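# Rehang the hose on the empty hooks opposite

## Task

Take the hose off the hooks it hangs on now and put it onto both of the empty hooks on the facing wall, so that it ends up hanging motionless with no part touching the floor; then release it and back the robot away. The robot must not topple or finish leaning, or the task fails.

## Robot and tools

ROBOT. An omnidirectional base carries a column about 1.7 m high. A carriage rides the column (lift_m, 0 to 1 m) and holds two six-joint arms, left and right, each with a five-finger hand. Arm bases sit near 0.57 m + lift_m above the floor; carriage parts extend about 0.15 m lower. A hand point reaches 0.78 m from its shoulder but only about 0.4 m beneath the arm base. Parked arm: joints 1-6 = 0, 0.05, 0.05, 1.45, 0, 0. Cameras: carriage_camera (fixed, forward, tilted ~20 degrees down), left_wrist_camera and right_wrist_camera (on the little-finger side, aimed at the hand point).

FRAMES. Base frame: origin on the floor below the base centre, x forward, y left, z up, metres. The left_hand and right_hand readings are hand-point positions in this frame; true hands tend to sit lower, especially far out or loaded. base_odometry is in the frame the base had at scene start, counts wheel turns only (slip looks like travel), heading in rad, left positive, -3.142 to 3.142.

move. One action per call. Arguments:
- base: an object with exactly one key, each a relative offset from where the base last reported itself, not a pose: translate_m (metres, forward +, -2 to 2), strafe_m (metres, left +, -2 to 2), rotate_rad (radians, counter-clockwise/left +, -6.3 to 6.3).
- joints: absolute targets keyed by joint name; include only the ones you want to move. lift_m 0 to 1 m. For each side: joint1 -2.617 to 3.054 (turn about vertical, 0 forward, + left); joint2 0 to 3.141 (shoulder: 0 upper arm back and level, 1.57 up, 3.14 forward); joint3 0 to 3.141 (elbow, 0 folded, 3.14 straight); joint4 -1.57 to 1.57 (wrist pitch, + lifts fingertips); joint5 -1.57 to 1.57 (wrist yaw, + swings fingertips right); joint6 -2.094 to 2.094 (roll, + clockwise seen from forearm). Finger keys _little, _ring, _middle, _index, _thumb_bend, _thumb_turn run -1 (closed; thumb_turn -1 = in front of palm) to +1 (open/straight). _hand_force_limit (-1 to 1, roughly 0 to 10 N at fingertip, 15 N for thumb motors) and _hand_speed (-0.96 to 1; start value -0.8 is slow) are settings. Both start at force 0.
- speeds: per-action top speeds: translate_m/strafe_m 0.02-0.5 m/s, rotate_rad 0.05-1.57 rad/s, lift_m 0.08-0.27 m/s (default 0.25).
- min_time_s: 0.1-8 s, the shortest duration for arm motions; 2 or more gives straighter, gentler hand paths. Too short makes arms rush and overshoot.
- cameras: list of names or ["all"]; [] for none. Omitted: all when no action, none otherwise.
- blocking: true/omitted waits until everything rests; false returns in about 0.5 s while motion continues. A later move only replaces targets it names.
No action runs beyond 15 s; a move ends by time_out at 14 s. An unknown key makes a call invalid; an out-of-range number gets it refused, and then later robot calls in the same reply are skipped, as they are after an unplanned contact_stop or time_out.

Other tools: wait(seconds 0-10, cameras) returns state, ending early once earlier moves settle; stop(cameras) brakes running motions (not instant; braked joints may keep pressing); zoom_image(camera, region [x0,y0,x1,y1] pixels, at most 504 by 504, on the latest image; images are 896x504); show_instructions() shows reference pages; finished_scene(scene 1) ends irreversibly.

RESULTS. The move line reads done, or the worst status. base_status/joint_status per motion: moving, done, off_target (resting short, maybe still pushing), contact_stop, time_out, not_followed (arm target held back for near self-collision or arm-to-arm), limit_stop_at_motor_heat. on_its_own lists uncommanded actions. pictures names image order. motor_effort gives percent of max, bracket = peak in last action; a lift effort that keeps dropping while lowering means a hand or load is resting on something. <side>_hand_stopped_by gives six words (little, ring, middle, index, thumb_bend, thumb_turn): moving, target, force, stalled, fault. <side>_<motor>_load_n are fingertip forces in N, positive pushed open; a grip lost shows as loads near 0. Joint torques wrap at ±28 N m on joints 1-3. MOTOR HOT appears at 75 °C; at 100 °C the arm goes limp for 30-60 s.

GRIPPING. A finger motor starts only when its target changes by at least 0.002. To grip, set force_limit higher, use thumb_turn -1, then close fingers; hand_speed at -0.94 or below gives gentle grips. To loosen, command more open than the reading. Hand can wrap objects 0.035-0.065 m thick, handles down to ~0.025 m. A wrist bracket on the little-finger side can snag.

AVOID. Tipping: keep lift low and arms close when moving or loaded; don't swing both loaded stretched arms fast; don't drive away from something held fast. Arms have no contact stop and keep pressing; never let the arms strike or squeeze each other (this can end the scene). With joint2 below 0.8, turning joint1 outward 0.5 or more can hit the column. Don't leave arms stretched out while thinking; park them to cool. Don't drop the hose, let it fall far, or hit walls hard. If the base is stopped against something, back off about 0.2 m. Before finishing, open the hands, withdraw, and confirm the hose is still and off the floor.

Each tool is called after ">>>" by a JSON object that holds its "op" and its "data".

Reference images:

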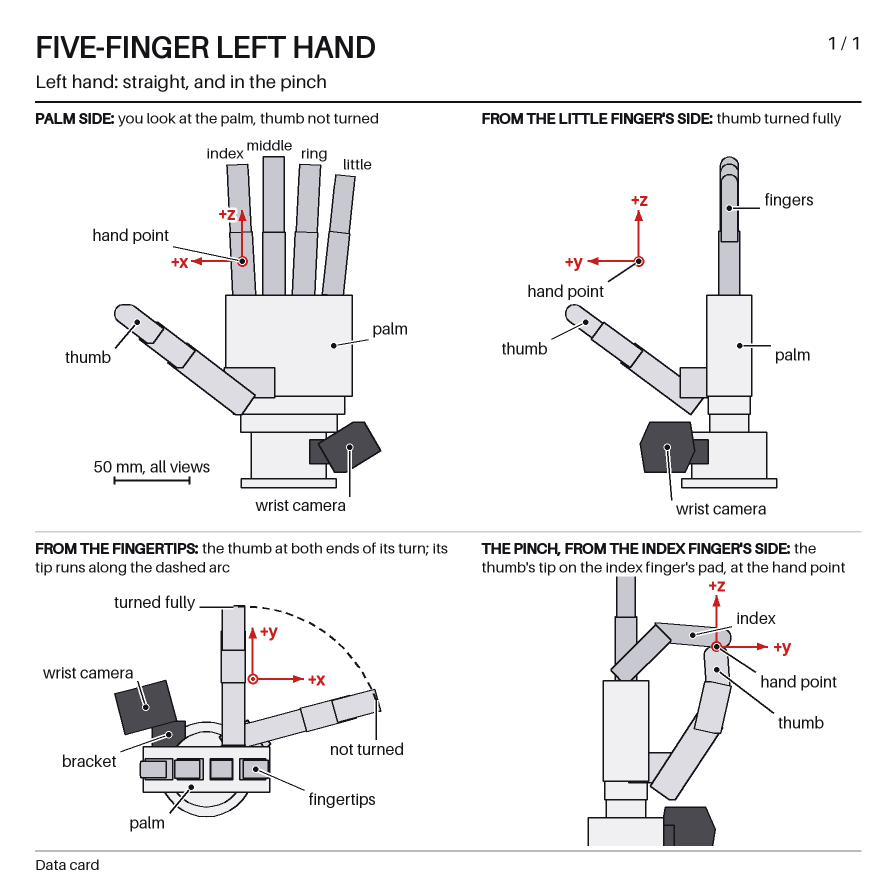

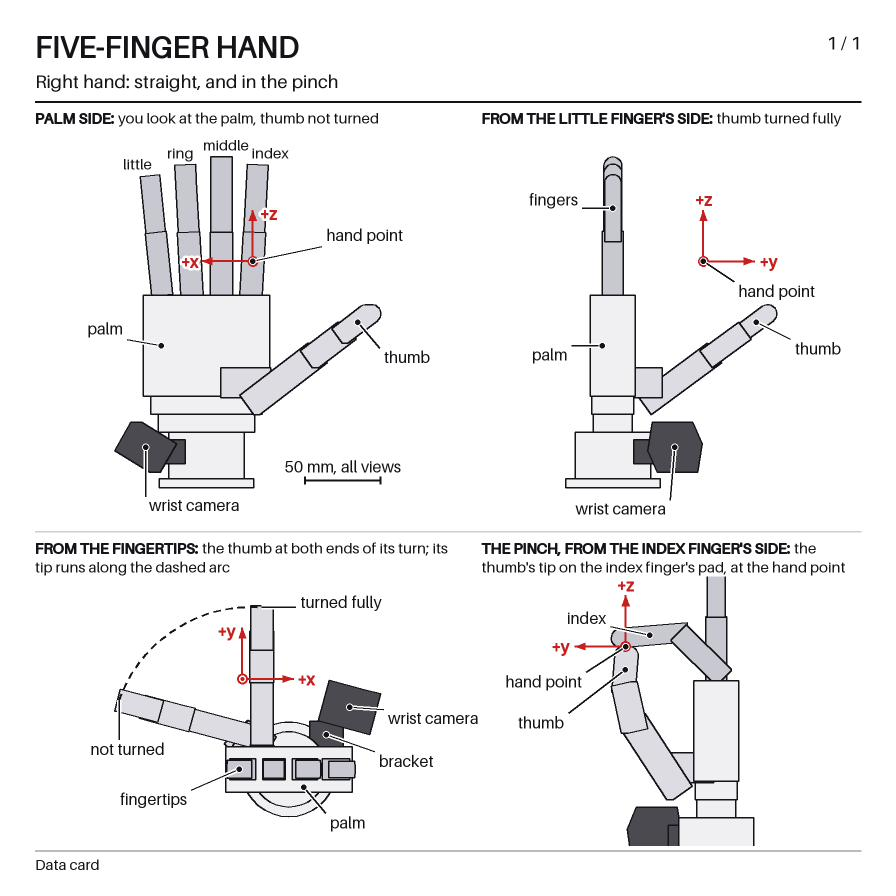

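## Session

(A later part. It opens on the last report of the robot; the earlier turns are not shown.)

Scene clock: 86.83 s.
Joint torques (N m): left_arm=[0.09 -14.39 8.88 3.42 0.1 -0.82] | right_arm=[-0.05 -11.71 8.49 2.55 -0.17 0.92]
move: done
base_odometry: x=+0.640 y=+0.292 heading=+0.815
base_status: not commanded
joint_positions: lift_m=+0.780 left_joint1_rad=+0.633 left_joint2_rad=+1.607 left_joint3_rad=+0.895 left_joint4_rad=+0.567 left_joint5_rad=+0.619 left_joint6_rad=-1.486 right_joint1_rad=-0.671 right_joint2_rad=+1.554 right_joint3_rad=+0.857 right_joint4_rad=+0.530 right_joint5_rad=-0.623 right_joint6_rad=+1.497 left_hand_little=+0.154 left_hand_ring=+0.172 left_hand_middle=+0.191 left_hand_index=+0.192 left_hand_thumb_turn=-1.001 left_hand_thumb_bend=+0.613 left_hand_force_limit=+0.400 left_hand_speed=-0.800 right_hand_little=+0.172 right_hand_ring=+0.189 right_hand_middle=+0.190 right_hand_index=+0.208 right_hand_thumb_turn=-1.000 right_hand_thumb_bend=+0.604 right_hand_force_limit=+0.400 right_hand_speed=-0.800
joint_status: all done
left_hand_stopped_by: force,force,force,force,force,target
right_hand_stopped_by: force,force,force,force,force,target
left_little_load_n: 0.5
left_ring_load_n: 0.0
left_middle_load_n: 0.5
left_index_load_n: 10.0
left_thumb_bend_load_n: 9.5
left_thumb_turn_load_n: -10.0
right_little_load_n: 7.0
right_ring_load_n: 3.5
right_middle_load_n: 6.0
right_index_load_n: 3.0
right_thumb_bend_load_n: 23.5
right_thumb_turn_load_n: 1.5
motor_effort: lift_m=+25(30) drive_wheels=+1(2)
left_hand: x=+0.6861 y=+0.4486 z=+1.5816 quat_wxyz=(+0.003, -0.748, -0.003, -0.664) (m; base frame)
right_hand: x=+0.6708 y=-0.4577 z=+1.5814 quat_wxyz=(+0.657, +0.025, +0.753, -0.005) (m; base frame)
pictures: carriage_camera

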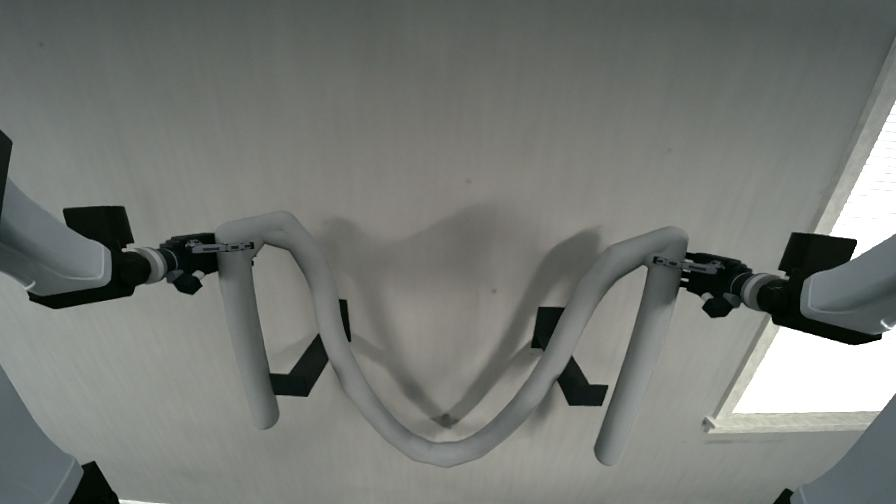

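>>> {"op": "move", "data": {"joints": {"lift_m": 0.84, "left_joint1_rad": 0.61, "left_joint5_rad": 0.6, "right_joint1_rad": -0.61, "right_joint2_rad": 1.425, "right_joint3_rad": 0.815, "right_joint5_rad": -0.56}, "speeds": {"lift_m": 0.1}, "min_time_s": 2, "cameras": ["carriage_camera"]}}

>>> {"op": "move", "data": {"base": {"translate_m": -0.12}, "speeds": {"translate_m": 0.1}, "cameras": ["carriage_camera"]}}

Scene clock: 89.83 s.
Joint torques (N m): left_arm=[0.1 -13.37 9.58 3.54 0.08 -0.82] | right_arm=[0.09 -11.25 8.72 2.68 -0.24 0.89]
move: done
base_odometry: x=+0.640 y=+0.292 heading=+0.815
base_status: not commanded
joint_positions: lift_m=+0.840 left_joint1_rad=+0.613 left_joint2_rad=+1.596 left_joint3_rad=+0.889 left_joint4_rad=+0.557 left_joint5_rad=+0.598 left_joint6_rad=-1.486 right_joint1_rad=-0.612 right_joint2_rad=+1.494 right_joint3_rad=+0.794 right_joint4_rad=+0.518 right_joint5_rad=-0.558 right_joint6_rad=+1.499 left_hand_little=+0.154 left_hand_ring=+0.172 left_hand_middle=+0.191 left_hand_index=+0.192 left_hand_thumb_turn=-1.001 left_hand_thumb_bend=+0.613 left_hand_force_limit=+0.400 left_hand_speed=-0.800 right_hand_little=+0.172 right_hand_ring=+0.189 right_hand_middle=+0.190 right_hand_index=+0.208 right_hand_thumb_turn=-1.000 right_hand_thumb_bend=+0.604 right_hand_force_limit=+0.400 right_hand_speed=-0.800
joint_status: all done
left_hand_stopped_by: force,force,force,force,force,target
right_hand_stopped_by: force,force,force,force,force,target
left_little_load_n: 0.5
left_ring_load_n: 0.0
left_middle_load_n: 0.0
left_index_load_n: 10.0
left_thumb_bend_load_n: 9.5
left_thumb_turn_load_n: -9.5
right_little_load_n: 6.0
right_ring_load_n: 3.5
right_middle_load_n: 6.0
right_index_load_n: 3.5
right_thumb_bend_load_n: 23.5
right_thumb_turn_load_n: 1.5
motor_effort: lift_m=+25(30) drive_wheels=+1(2)
left_hand: x=+0.6880 y=+0.4421 z=+1.6414 quat_wxyz=(+0.003, -0.750, -0.004, -0.662) (m; base frame)
right_hand: x=+0.6689 y=-0.4349 z=+1.6360 quat_wxyz=(+0.651, +0.027, +0.759, -0.007) (m; base frame)
pictures: carriage_camera

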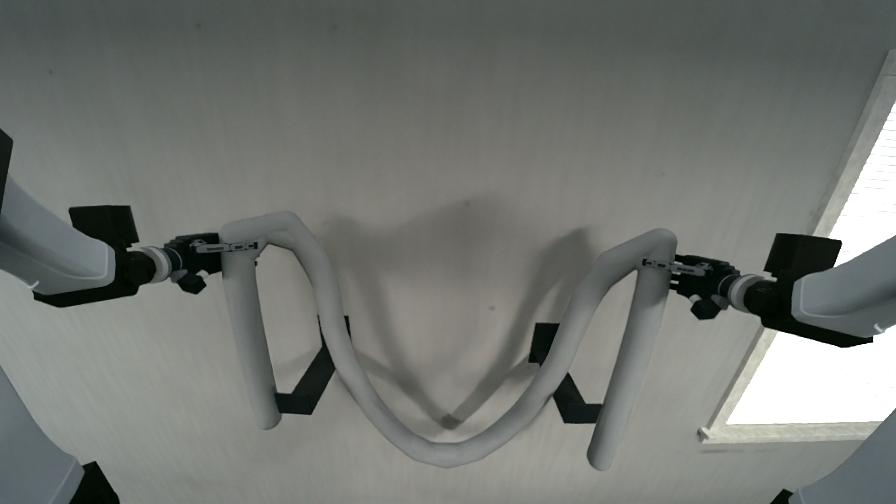

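Scene clock: 91.73 s.
Joint torques (N m): left_arm=[0.35 -13.31 9.5 3.56 0.11 -0.82] | right_arm=[0.03 -11.07 8.73 2.71 -0.29 0.89]
move: done
base_odometry: x=+0.558 y=+0.205 heading=+0.815
base_status: done
joint_positions: lift_m=+0.840 left_joint1_rad=+0.610 left_joint2_rad=+1.596 left_joint3_rad=+0.889 left_joint4_rad=+0.556 left_joint5_rad=+0.596 left_joint6_rad=-1.486 right_joint1_rad=-0.611 right_joint2_rad=+1.491 right_joint3_rad=+0.794 right_joint4_rad=+0.514 right_joint5_rad=-0.553 right_joint6_rad=+1.501 left_hand_little=+0.154 left_hand_ring=+0.172 left_hand_middle=+0.191 left_hand_index=+0.192 left_hand_thumb_turn=-1.001 left_hand_thumb_bend=+0.613 left_hand_force_limit=+0.400 left_hand_speed=-0.800 right_hand_little=+0.172 right_hand_ring=+0.189 right_hand_middle=+0.190 right_hand_index=+0.208 right_hand_thumb_turn=-1.000 right_hand_thumb_bend=+0.604 right_hand_force_limit=+0.400 right_hand_speed=-0.800
joint_status: not commanded
left_hand_stopped_by: force,force,force,force,force,target
right_hand_stopped_by: force,force,force,force,force,target
left_little_load_n: 0.0
left_ring_load_n: 0.0
left_middle_load_n: 0.0
left_index_load_n: 10.0
left_thumb_bend_load_n: 9.5
left_thumb_turn_load_n: -9.5
right_little_load_n: 7.0
right_ring_load_n: 3.5
right_middle_load_n: 6.0
right_index_load_n: 4.0
right_thumb_bend_load_n: 23.5
right_thumb_turn_load_n: 1.5
motor_effort: lift_m=+25(25) drive_wheels=+1(10)
left_hand: x=+0.6885 y=+0.4413 z=+1.6411 quat_wxyz=(+0.003, -0.750, -0.004, -0.661) (m; base frame)
right_hand: x=+0.6690 y=-0.4351 z=+1.6363 quat_wxyz=(+0.650, +0.029, +0.759, -0.008) (m; base frame)
pictures: carriage_camera

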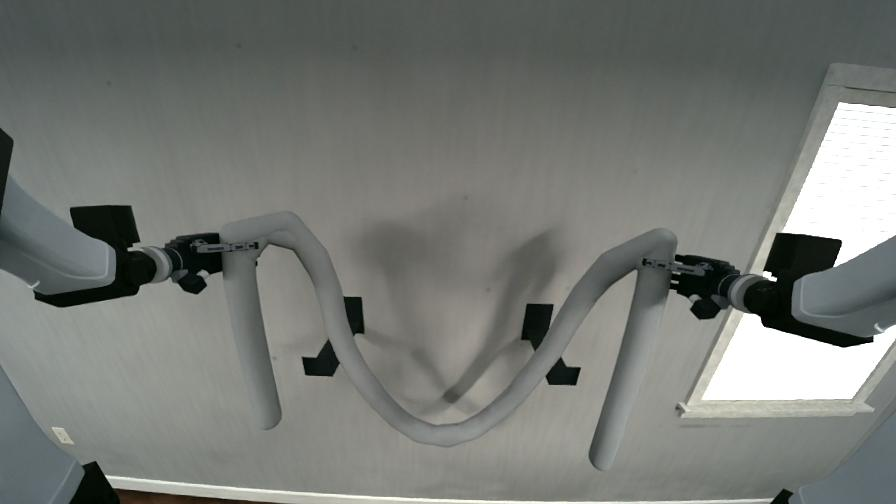

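>>> {"op": "move", "data": {"base": {"translate_m": -0.4}, "speeds": {"translate_m": 0.25, "lift_m": 0.08}, "joints": {"lift_m": 0.72}, "cameras": []}}

>>> {"op": "move", "data": {"base": {"rotate_rad": 3.1416}, "speeds": {"rotate_rad": 0.6}, "cameras": ["carriage_camera"]}}

Scene clock: 95.33 s.
Joint torques (N m): left_arm=[0.36 -13.19 9.69 3.65 0.14 -0.79] | right_arm=[-0.31 -10.59 9.25 2.83 -0.29 0.81]
move: done
base_odometry: x=+0.284 y=-0.087 heading=+0.815
base_status: done
joint_positions: lift_m=+0.720 left_joint1_rad=+0.610 left_joint2_rad=+1.595 left_joint3_rad=+0.887 left_joint4_rad=+0.547 left_joint5_rad=+0.593 left_joint6_rad=-1.486 right_joint1_rad=-0.608 right_joint2_rad=+1.487 right_joint3_rad=+0.788 right_joint4_rad=+0.502 right_joint5_rad=-0.552 right_joint6_rad=+1.507 left_hand_little=+0.154 left_hand_ring=+0.172 left_hand_middle=+0.191 left_hand_index=+0.192 left_hand_thumb_turn=-1.001 left_hand_thumb_bend=+0.613 left_hand_force_limit=+0.400 left_hand_speed=-0.800 right_hand_little=+0.172 right_hand_ring=+0.189 right_hand_middle=+0.190 right_hand_index=+0.208 right_hand_thumb_turn=-1.000 right_hand_thumb_bend=+0.604 right_hand_force_limit=+0.400 right_hand_speed=-0.800
joint_status: all done
left_hand_stopped_by: force,force,force,force,force,target
right_hand_stopped_by: force,force,force,force,force,target
left_little_load_n: 0.0
left_ring_load_n: 0.0
left_middle_load_n: 0.0
left_index_load_n: 10.0
left_thumb_bend_load_n: 9.0
left_thumb_turn_load_n: -9.5
right_little_load_n: 6.5
right_ring_load_n: 3.5
right_middle_load_n: 6.0
right_index_load_n: 4.0
right_thumb_bend_load_n: 23.0
right_thumb_turn_load_n: 1.5
motor_effort: lift_m=+26(27) drive_wheels=-2(9)
left_hand: x=+0.6884 y=+0.4416 z=+1.5193 quat_wxyz=(+0.002, -0.752, -0.006, -0.659) (m; base frame)
right_hand: x=+0.6682 y=-0.4332 z=+1.5129 quat_wxyz=(+0.646, +0.033, +0.763, -0.002) (m; base frame)
pictures: none
No camera images: "cameras" was empty.

Scene clock: 101.63 s.
Joint torques (N m): left_arm=[0.79 -13.24 9.68 3.66 0.23 -0.8] | right_arm=[-0.7 -10.56 9.31 2.82 -0.29 0.82]
move: done
base_odometry: x=+0.284 y=-0.087 heading=-2.326
base_status: done
joint_positions: lift_m=+0.720 left_joint1_rad=+0.606 left_joint2_rad=+1.595 left_joint3_rad=+0.887 left_joint4_rad=+0.547 left_joint5_rad=+0.585 left_joint6_rad=-1.486 right_joint1_rad=-0.604 right_joint2_rad=+1.487 right_joint3_rad=+0.788 right_joint4_rad=+0.503 right_joint5_rad=-0.552 right_joint6_rad=+1.507 left_hand_little=+0.154 left_hand_ring=+0.172 left_hand_middle=+0.191 left_hand_index=+0.192 left_hand_thumb_turn=-1.001 left_hand_thumb_bend=+0.613 left_hand_force_limit=+0.400 left_hand_speed=-0.800 right_hand_little=+0.172 right_hand_ring=+0.189 right_hand_middle=+0.190 right_hand_index=+0.208 right_hand_thumb_turn=-1.000 right_hand_thumb_bend=+0.604 right_hand_force_limit=+0.400 right_hand_speed=-0.800
joint_status: not commanded
left_hand_stopped_by: force,force,force,force,force,target
right_hand_stopped_by: force,force,force,force,force,target
left_little_load_n: 0.0
left_ring_load_n: 0.0
left_middle_load_n: 0.0
left_index_load_n: 10.0
left_thumb_bend_load_n: 9.5
left_thumb_turn_load_n: -9.5
right_little_load_n: 6.5
right_ring_load_n: 3.5
right_middle_load_n: 6.0
right_index_load_n: 4.0
right_thumb_bend_load_n: 23.5
right_thumb_turn_load_n: 1.5
motor_effort: lift_m=+26(26) drive_wheels=+2(9)
left_hand: x=+0.6894 y=+0.4413 z=+1.5191 quat_wxyz=(+0.004, -0.753, -0.007, -0.659) (m; base frame)
right_hand: x=+0.6686 y=-0.4316 z=+1.5130 quat_wxyz=(+0.646, +0.032, +0.763, -0.001) (m; base frame)
pictures: carriage_camera

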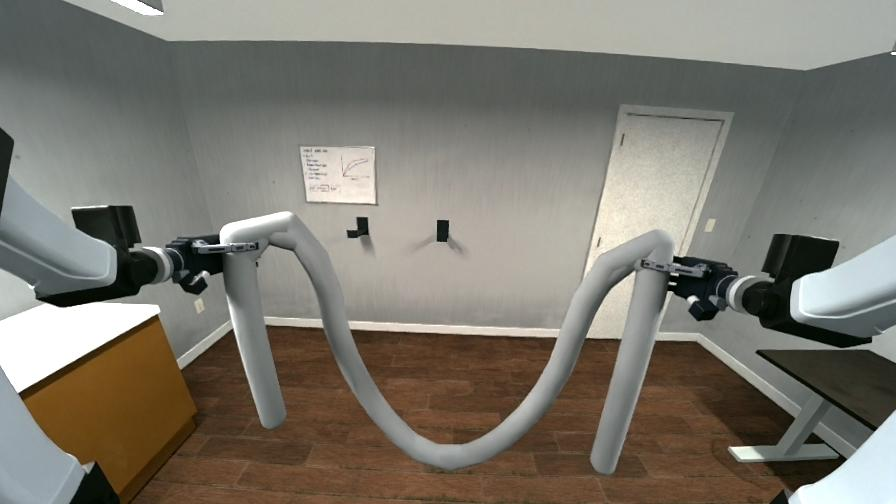

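>>> {"op": "move", "data": {"base": {"strafe_m": 0.41}, "speeds": {"strafe_m": 0.2}, "cameras": []}}

>>> {"op": "move", "data": {"base": {"translate_m": 0.9}, "speeds": {"translate_m": 0.3}, "cameras": ["all"]}}

>>> {"op": "zoom_image", "data": {"camera": "carriage_camera", "region": [300, 200, 600, 400]}}

Scene clock: 105.20 s.
Joint torques (N m): left_arm=[0.76 -13.18 9.69 3.67 0.21 -0.79] | right_arm=[-0.66 -10.59 9.28 2.83 -0.32 0.81]
move: done
base_odometry: x=+0.583 y=-0.368 heading=-2.326
base_status: done
joint_positions: lift_m=+0.720 left_joint1_rad=+0.606 left_joint2_rad=+1.595 left_joint3_rad=+0.887 left_joint4_rad=+0.547 left_joint5_rad=+0.586 left_joint6_rad=-1.486 right_joint1_rad=-0.604 right_joint2_rad=+1.487 right_joint3_rad=+0.788 right_joint4_rad=+0.503 right_joint5_rad=-0.548 right_joint6_rad=+1.507 left_hand_little=+0.154 left_hand_ring=+0.172 left_hand_middle=+0.191 left_hand_index=+0.192 left_hand_thumb_turn=-1.001 left_hand_thumb_bend=+0.613 left_hand_force_limit=+0.400 left_hand_speed=-0.800 right_hand_little=+0.172 right_hand_ring=+0.189 right_hand_middle=+0.190 right_hand_index=+0.208 right_hand_thumb_turn=-1.000 right_hand_thumb_bend=+0.604 right_hand_force_limit=+0.400 right_hand_speed=-0.800
joint_status: not commanded
left_hand_stopped_by: force,force,force,force,force,target
right_hand_stopped_by: force,force,force,force,force,target
left_little_load_n: 0.0
left_ring_load_n: 0.0
left_middle_load_n: 0.0
left_index_load_n: 10.0
left_thumb_bend_load_n: 9.5
left_thumb_turn_load_n: -10.0
right_little_load_n: 6.5
right_ring_load_n: 3.5
right_middle_load_n: 6.0
right_index_load_n: 3.5
right_thumb_bend_load_n: 23.0
right_thumb_turn_load_n: 1.5
motor_effort: lift_m=+26(26) drive_wheels=-4(10)
left_hand: x=+0.6893 y=+0.4410 z=+1.5191 quat_wxyz=(+0.003, -0.753, -0.007, -0.659) (m; base frame)
right_hand: x=+0.6688 y=-0.4324 z=+1.5129 quat_wxyz=(+0.646, +0.033, +0.763, -0.003) (m; base frame)
pictures: none
No camera images: "cameras" was empty.

Scene clock: 109.70 s.
Joint torques (N m): left_arm=[0.75 -13.22 9.7 3.66 0.21 -0.81] | right_arm=[-0.66 -10.58 9.31 2.83 -0.33 0.83]
move: done
base_odometry: x=-0.034 y=-1.023 heading=-2.326
base_status: done
joint_positions: lift_m=+0.720 left_joint1_rad=+0.606 left_joint2_rad=+1.595 left_joint3_rad=+0.887 left_joint4_rad=+0.547 left_joint5_rad=+0.587 left_joint6_rad=-1.486 right_joint1_rad=-0.604 right_joint2_rad=+1.487 right_joint3_rad=+0.788 right_joint4_rad=+0.503 right_joint5_rad=-0.548 right_joint6_rad=+1.507 left_hand_little=+0.154 left_hand_ring=+0.172 left_hand_middle=+0.191 left_hand_index=+0.192 left_hand_thumb_turn=-1.001 left_hand_thumb_bend=+0.613 left_hand_force_limit=+0.400 left_hand_speed=-0.800 right_hand_little=+0.172 right_hand_ring=+0.189 right_hand_middle=+0.190 right_hand_index=+0.208 right_hand_thumb_turn=-1.000 right_hand_thumb_bend=+0.604 right_hand_force_limit=+0.400 right_hand_speed=-0.800
joint_status: not commanded
left_hand_stopped_by: force,force,force,force,force,target
right_hand_stopped_by: force,force,force,force,force,target
left_little_load_n: 0.0
left_ring_load_n: 0.0
left_middle_load_n: 0.0
left_index_load_n: 10.0
left_thumb_bend_load_n: 9.5
left_thumb_turn_load_n: -9.5
right_little_load_n: 6.5
right_ring_load_n: 3.5
right_middle_load_n: 6.0
right_index_load_n: 4.0
right_thumb_bend_load_n: 23.5
right_thumb_turn_load_n: 1.5
motor_effort: lift_m=+26(26) drive_wheels=-3(10)
left_hand: x=+0.6893 y=+0.4410 z=+1.5192 quat_wxyz=(+0.003, -0.752, -0.007, -0.659) (m; base frame)
right_hand: x=+0.6688 y=-0.4324 z=+1.5129 quat_wxyz=(+0.646, +0.033, +0.763, -0.003) (m; base frame)
pictures: carriage_camera, left_wrist_camera, right_wrist_camera

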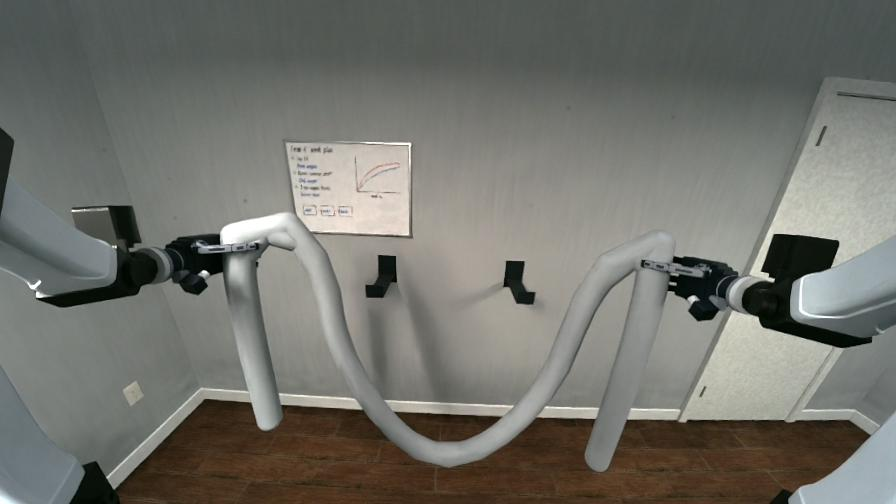

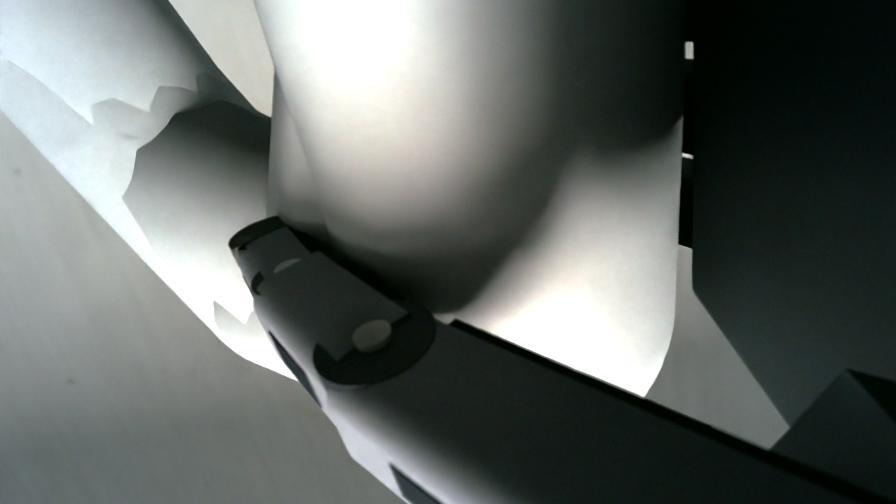

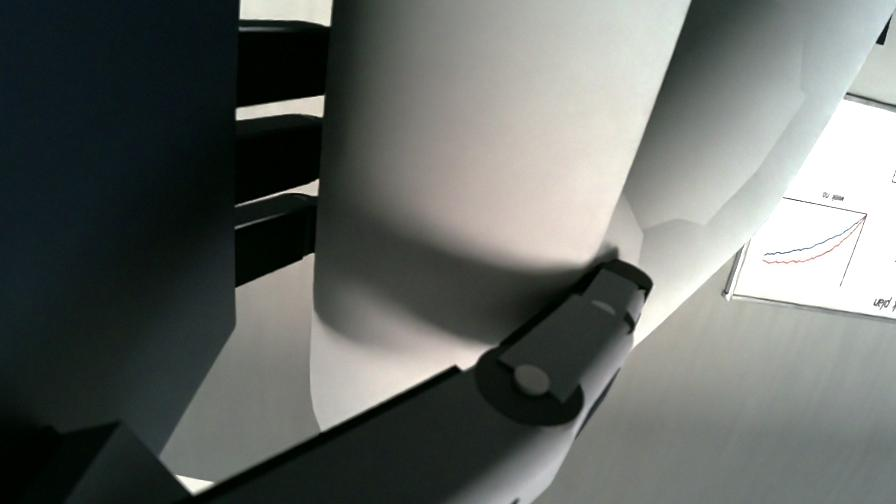

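Scaled by 1.680 from the camera's 896x504 image, which has a finer 1280x720 frame.

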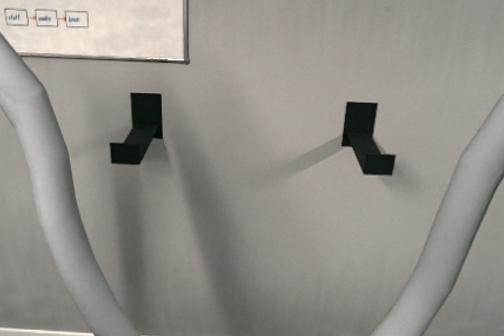

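>>> {"op": "zoom_image", "data": {"camera": "carriage_camera", "region": [350, 240, 420, 310]}}

>>> {"op": "zoom_image", "data": {"camera": "carriage_camera", "region": [485, 240, 555, 310]}}

Scaled by 7.200 from the camera's 896x504 image, which has a finer 1280x720 frame.

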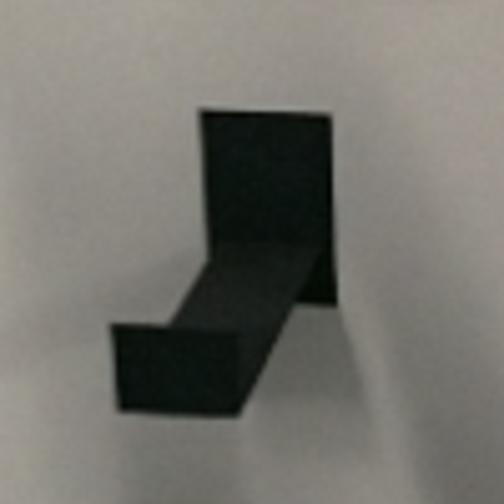

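Scaled by 7.200 from the camera's 896x504 image, which has a finer 1280x720 frame.

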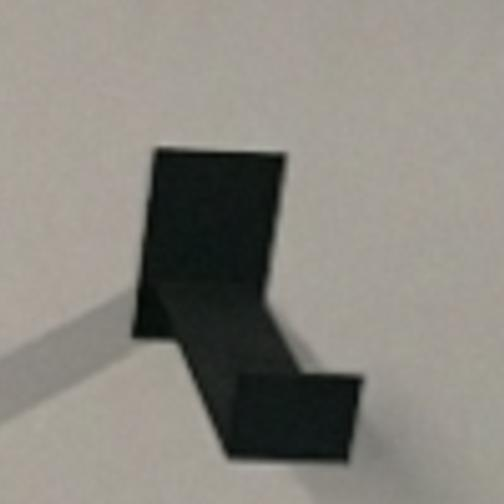

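>>> {"op": "move", "data": {"base": {"strafe_m": -0.027}, "speeds": {"strafe_m": 0.1}, "joints": {"lift_m": 0.75}, "cameras": []}}

>>> {"op": "move", "data": {"base": {"translate_m": 0.3}, "speeds": {"translate_m": 0.2}, "cameras": ["all"]}}

>>> {"op": "zoom_image", "data": {"camera": "carriage_camera", "region": [330, 270, 400, 340]}}

>>> {"op": "zoom_image", "data": {"camera": "carriage_camera", "region": [490, 270, 560, 340]}}

Scene clock: 111.90 s.
Joint torques (N m): left_arm=[0.81 -12.63 10.06 3.57 0.2 -0.78] | right_arm=[-0.68 -9.77 9.7 2.77 -0.3 0.8]
move: done
base_odometry: x=-0.054 y=-1.005 heading=-2.325
base_status: done
joint_positions: lift_m=+0.750 left_joint1_rad=+0.606 left_joint2_rad=+1.589 left_joint3_rad=+0.884 left_joint4_rad=+0.555 left_joint5_rad=+0.587 left_joint6_rad=-1.488 right_joint1_rad=-0.604 right_joint2_rad=+1.478 right_joint3_rad=+0.783 right_joint4_rad=+0.509 right_joint5_rad=-0.548 right_joint6_rad=+1.507 left_hand_little=+0.154 left_hand_ring=+0.172 left_hand_middle=+0.191 left_hand_index=+0.192 left_hand_thumb_turn=-1.001 left_hand_thumb_bend=+0.613 left_hand_force_limit=+0.400 left_hand_speed=-0.800 right_hand_little=+0.172 right_hand_ring=+0.189 right_hand_middle=+0.190 right_hand_index=+0.208 right_hand_thumb_turn=-1.000 right_hand_thumb_bend=+0.604 right_hand_force_limit=+0.400 right_hand_speed=-0.800
joint_status: all done
left_hand_stopped_by: force,force,force,force,force,target
right_hand_stopped_by: force,force,force,force,force,target
left_little_load_n: 0.0
left_ring_load_n: 0.0
left_middle_load_n: 0.0
left_index_load_n: 9.5
left_thumb_bend_load_n: 9.5
left_thumb_turn_load_n: -9.5
right_little_load_n: 6.5
right_ring_load_n: 3.5
right_middle_load_n: 6.0
right_index_load_n: 4.0
right_thumb_bend_load_n: 23.5
right_thumb_turn_load_n: 1.5
motor_effort: lift_m=+25(31) drive_wheels=-2(8)
left_hand: x=+0.6883 y=+0.4403 z=+1.5515 quat_wxyz=(+0.004, -0.750, -0.006, -0.661) (m; base frame)
right_hand: x=+0.6673 y=-0.4315 z=+1.5457 quat_wxyz=(+0.649, +0.032, +0.760, -0.005) (m; base frame)
pictures: none
No camera images: "cameras" was empty.

Scene clock: 114.50 s.
Joint torques (N m): left_arm=[0.7 -12.68 9.99 3.61 0.2 -0.78] | right_arm=[-0.62 -9.78 9.69 2.78 -0.33 0.8]
move: done
base_odometry: x=-0.259 y=-1.224 heading=-2.326
base_status: done
joint_positions: lift_m=+0.750 left_joint1_rad=+0.606 left_joint2_rad=+1.589 left_joint3_rad=+0.884 left_joint4_rad=+0.552 left_joint5_rad=+0.587 left_joint6_rad=-1.488 right_joint1_rad=-0.604 right_joint2_rad=+1.478 right_joint3_rad=+0.783 right_joint4_rad=+0.508 right_joint5_rad=-0.548 right_joint6_rad=+1.507 left_hand_little=+0.154 left_hand_ring=+0.172 left_hand_middle=+0.191 left_hand_index=+0.192 left_hand_thumb_turn=-1.001 left_hand_thumb_bend=+0.613 left_hand_force_limit=+0.400 left_hand_speed=-0.800 right_hand_little=+0.172 right_hand_ring=+0.189 right_hand_middle=+0.190 right_hand_index=+0.208 right_hand_thumb_turn=-1.000 right_hand_thumb_bend=+0.604 right_hand_force_limit=+0.400 right_hand_speed=-0.800
joint_status: not commanded
left_hand_stopped_by: force,force,force,force,force,target
right_hand_stopped_by: force,force,force,force,force,target
left_little_load_n: 0.5
left_ring_load_n: 0.0
left_middle_load_n: 0.0
left_index_load_n: 10.0
left_thumb_bend_load_n: 9.5
left_thumb_turn_load_n: -9.5
right_little_load_n: 6.5
right_ring_load_n: 3.5
right_middle_load_n: 6.0
right_index_load_n: 4.0
right_thumb_bend_load_n: 23.5
right_thumb_turn_load_n: 1.5
motor_effort: lift_m=+25(25) drive_wheels=-3(9)
left_hand: x=+0.6883 y=+0.4403 z=+1.5510 quat_wxyz=(+0.004, -0.751, -0.006, -0.661) (m; base frame)
right_hand: x=+0.6673 y=-0.4315 z=+1.5455 quat_wxyz=(+0.649, +0.032, +0.760, -0.004) (m; base frame)
pictures: carriage_camera, left_wrist_camera, right_wrist_camera

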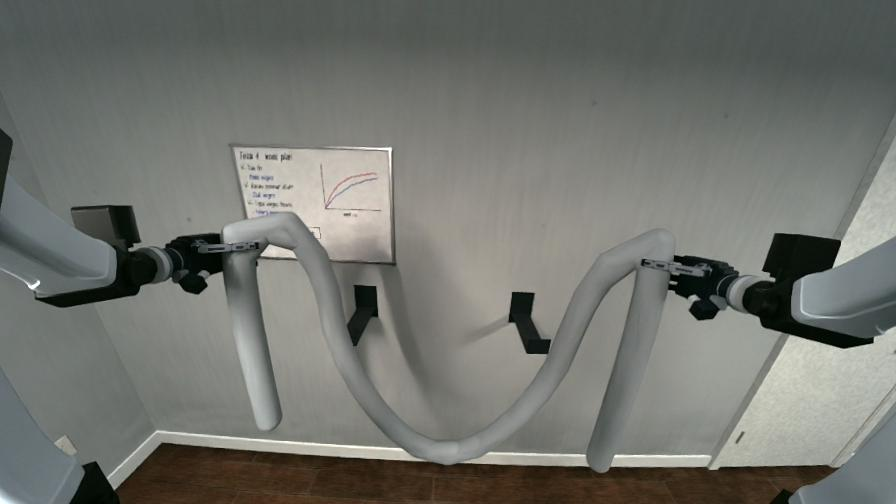

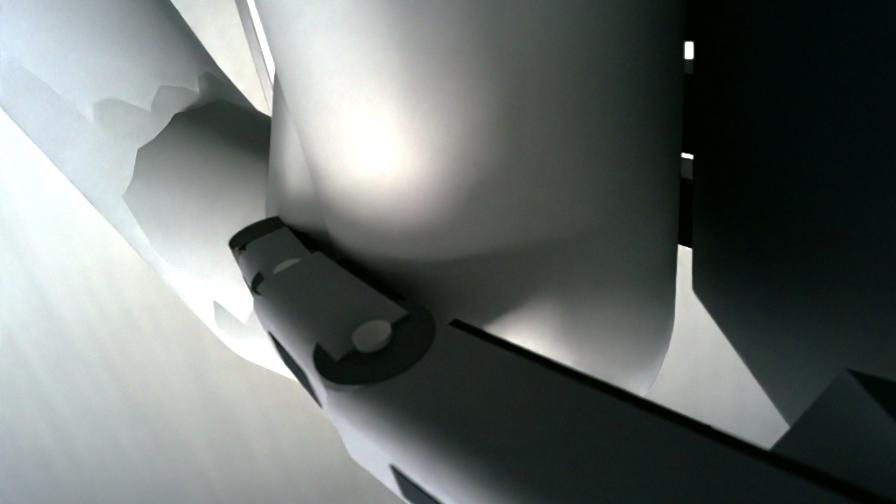

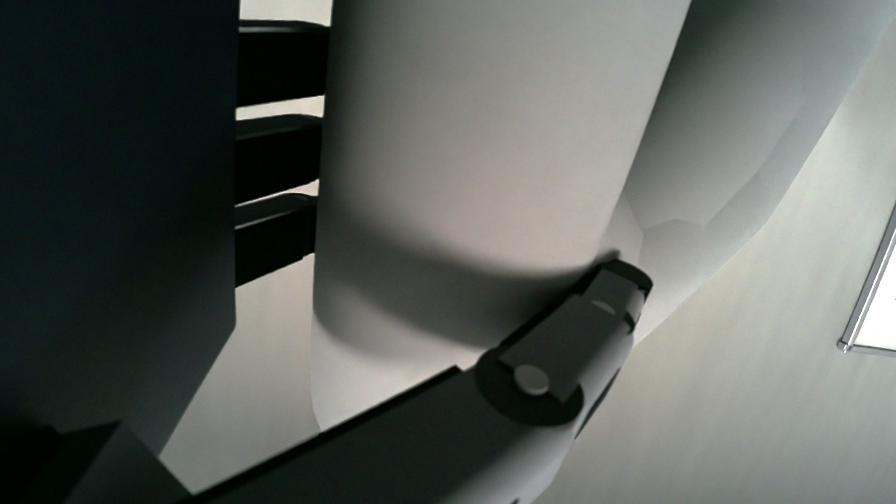

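Scaled by 7.200 from the camera's 896x504 image, which has a finer 1280x720 frame.

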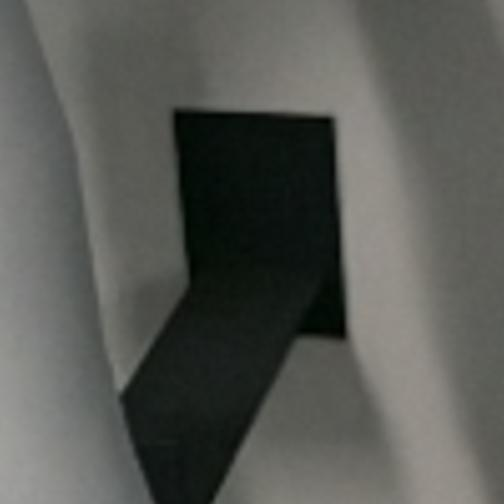

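Scaled by 7.200 from the camera's 896x504 image, which has a finer 1280x720 frame.

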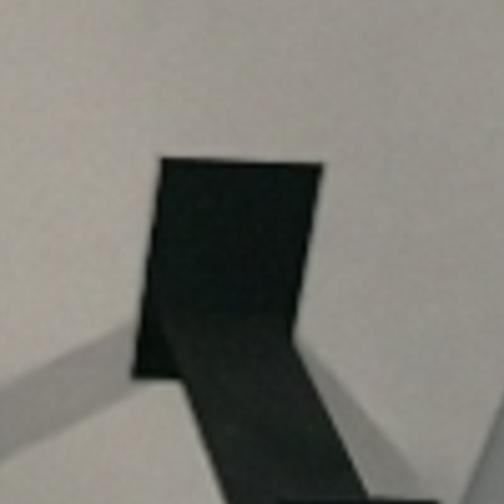

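>>> {"op": "move", "data": {"base": {"translate_m": 0.16}, "speeds": {"translate_m": 0.12}, "cameras": ["carriage_camera"]}}

>>> {"op": "zoom_image", "data": {"camera": "carriage_camera", "region": [220, 200, 680, 480]}}

Scene clock: 117.00 s.
Joint torques (N m): left_arm=[0.77 -12.75 10.06 3.6 0.2 -0.78] | right_arm=[-0.65 -9.77 9.74 2.77 -0.33 0.8]
move: done
base_odometry: x=-0.369 y=-1.340 heading=-2.326
base_status: done
joint_positions: lift_m=+0.750 left_joint1_rad=+0.606 left_joint2_rad=+1.589 left_joint3_rad=+0.884 left_joint4_rad=+0.551 left_joint5_rad=+0.587 left_joint6_rad=-1.488 right_joint1_rad=-0.604 right_joint2_rad=+1.478 right_joint3_rad=+0.783 right_joint4_rad=+0.508 right_joint5_rad=-0.548 right_joint6_rad=+1.507 left_hand_little=+0.154 left_hand_ring=+0.172 left_hand_middle=+0.191 left_hand_index=+0.192 left_hand_thumb_turn=-1.001 left_hand_thumb_bend=+0.613 left_hand_force_limit=+0.400 left_hand_speed=-0.800 right_hand_little=+0.172 right_hand_ring=+0.189 right_hand_middle=+0.190 right_hand_index=+0.208 right_hand_thumb_turn=-1.000 right_hand_thumb_bend=+0.604 right_hand_force_limit=+0.400 right_hand_speed=-0.800
joint_status: not commanded
left_hand_stopped_by: force,force,force,force,force,target
right_hand_stopped_by: force,force,force,force,force,target
left_little_load_n: 0.5
left_ring_load_n: 0.0
left_middle_load_n: 0.0
left_index_load_n: 10.0
left_thumb_bend_load_n: 9.5
left_thumb_turn_load_n: -9.5
right_little_load_n: 6.5
right_ring_load_n: 3.5
right_middle_load_n: 6.0
right_index_load_n: 4.0
right_thumb_bend_load_n: 23.5
right_thumb_turn_load_n: 2.0
motor_effort: lift_m=+25(25) drive_wheels=-2(11)
left_hand: x=+0.6883 y=+0.4403 z=+1.5508 quat_wxyz=(+0.003, -0.751, -0.006, -0.660) (m; base frame)
right_hand: x=+0.6673 y=-0.4315 z=+1.5455 quat_wxyz=(+0.648, +0.032, +0.761, -0.004) (m; base frame)
pictures: carriage_camera

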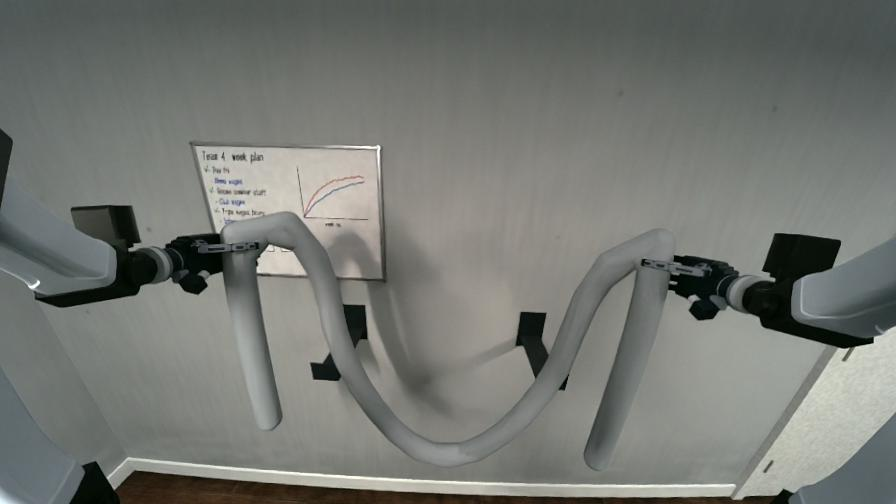

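Scaled by 1.096 from the camera's 896x504 image, which has a finer 1280x720 frame.

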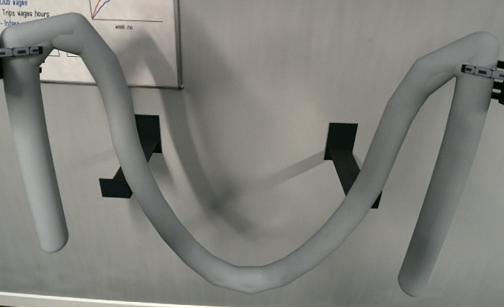

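>>> {"op": "move", "data": {"base": {"translate_m": 0.153}, "speeds": {"translate_m": 0.1}, "cameras": ["carriage_camera"]}}

>>> {"op": "zoom_image", "data": {"camera": "carriage_camera", "region": [520, 220, 740, 440]}}

>>> {"op": "zoom_image", "data": {"camera": "carriage_camera", "region": [160, 220, 380, 440]}}

Scene clock: 119.83 s.
Joint torques (N m): left_arm=[0.77 -12.68 10.03 3.65 0.2 -0.79] | right_arm=[-0.65 -9.7 9.72 2.82 -0.32 0.82]
move: done
base_odometry: x=-0.474 y=-1.451 heading=-2.326
base_status: done
joint_positions: lift_m=+0.750 left_joint1_rad=+0.606 left_joint2_rad=+1.589 left_joint3_rad=+0.884 left_joint4_rad=+0.550 left_joint5_rad=+0.587 left_joint6_rad=-1.488 right_joint1_rad=-0.604 right_joint2_rad=+1.478 right_joint3_rad=+0.783 right_joint4_rad=+0.507 right_joint5_rad=-0.548 right_joint6_rad=+1.507 left_hand_little=+0.154 left_hand_ring=+0.172 left_hand_middle=+0.191 left_hand_index=+0.192 left_hand_thumb_turn=-1.001 left_hand_thumb_bend=+0.613 left_hand_force_limit=+0.400 left_hand_speed=-0.800 right_hand_little=+0.172 right_hand_ring=+0.189 right_hand_middle=+0.190 right_hand_index=+0.208 right_hand_thumb_turn=-1.000 right_hand_thumb_bend=+0.604 right_hand_force_limit=+0.400 right_hand_speed=-0.800
joint_status: not commanded
left_hand_stopped_by: force,force,force,force,force,target
right_hand_stopped_by: force,force,force,force,force,target
left_little_load_n: 0.5
left_ring_load_n: 0.0
left_middle_load_n: 0.0
left_index_load_n: 9.5
left_thumb_bend_load_n: 9.5
left_thumb_turn_load_n: -9.0
right_little_load_n: 6.5
right_ring_load_n: 3.5
right_middle_load_n: 6.0
right_index_load_n: 4.0
right_thumb_bend_load_n: 23.5
right_thumb_turn_load_n: 2.0
motor_effort: lift_m=+25(25) drive_wheels=-2(10)
left_hand: x=+0.6883 y=+0.4403 z=+1.5506 quat_wxyz=(+0.003, -0.751, -0.007, -0.660) (m; base frame)
right_hand: x=+0.6673 y=-0.4315 z=+1.5454 quat_wxyz=(+0.648, +0.032, +0.761, -0.004) (m; base frame)
pictures: carriage_camera

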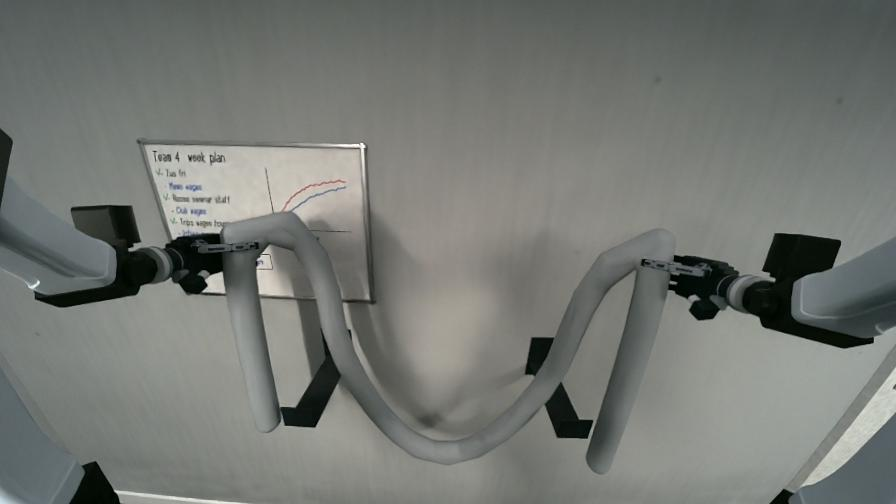

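Scaled by 2.291 from the camera's 896x504 image, which has a finer 1280x720 frame.

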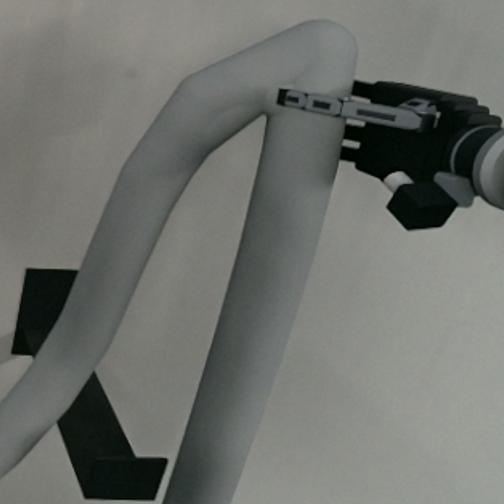

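Scaled by 2.291 from the camera's 896x504 image, which has a finer 1280x720 frame.

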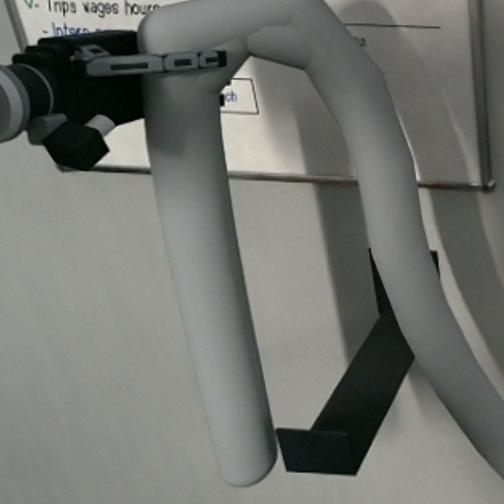

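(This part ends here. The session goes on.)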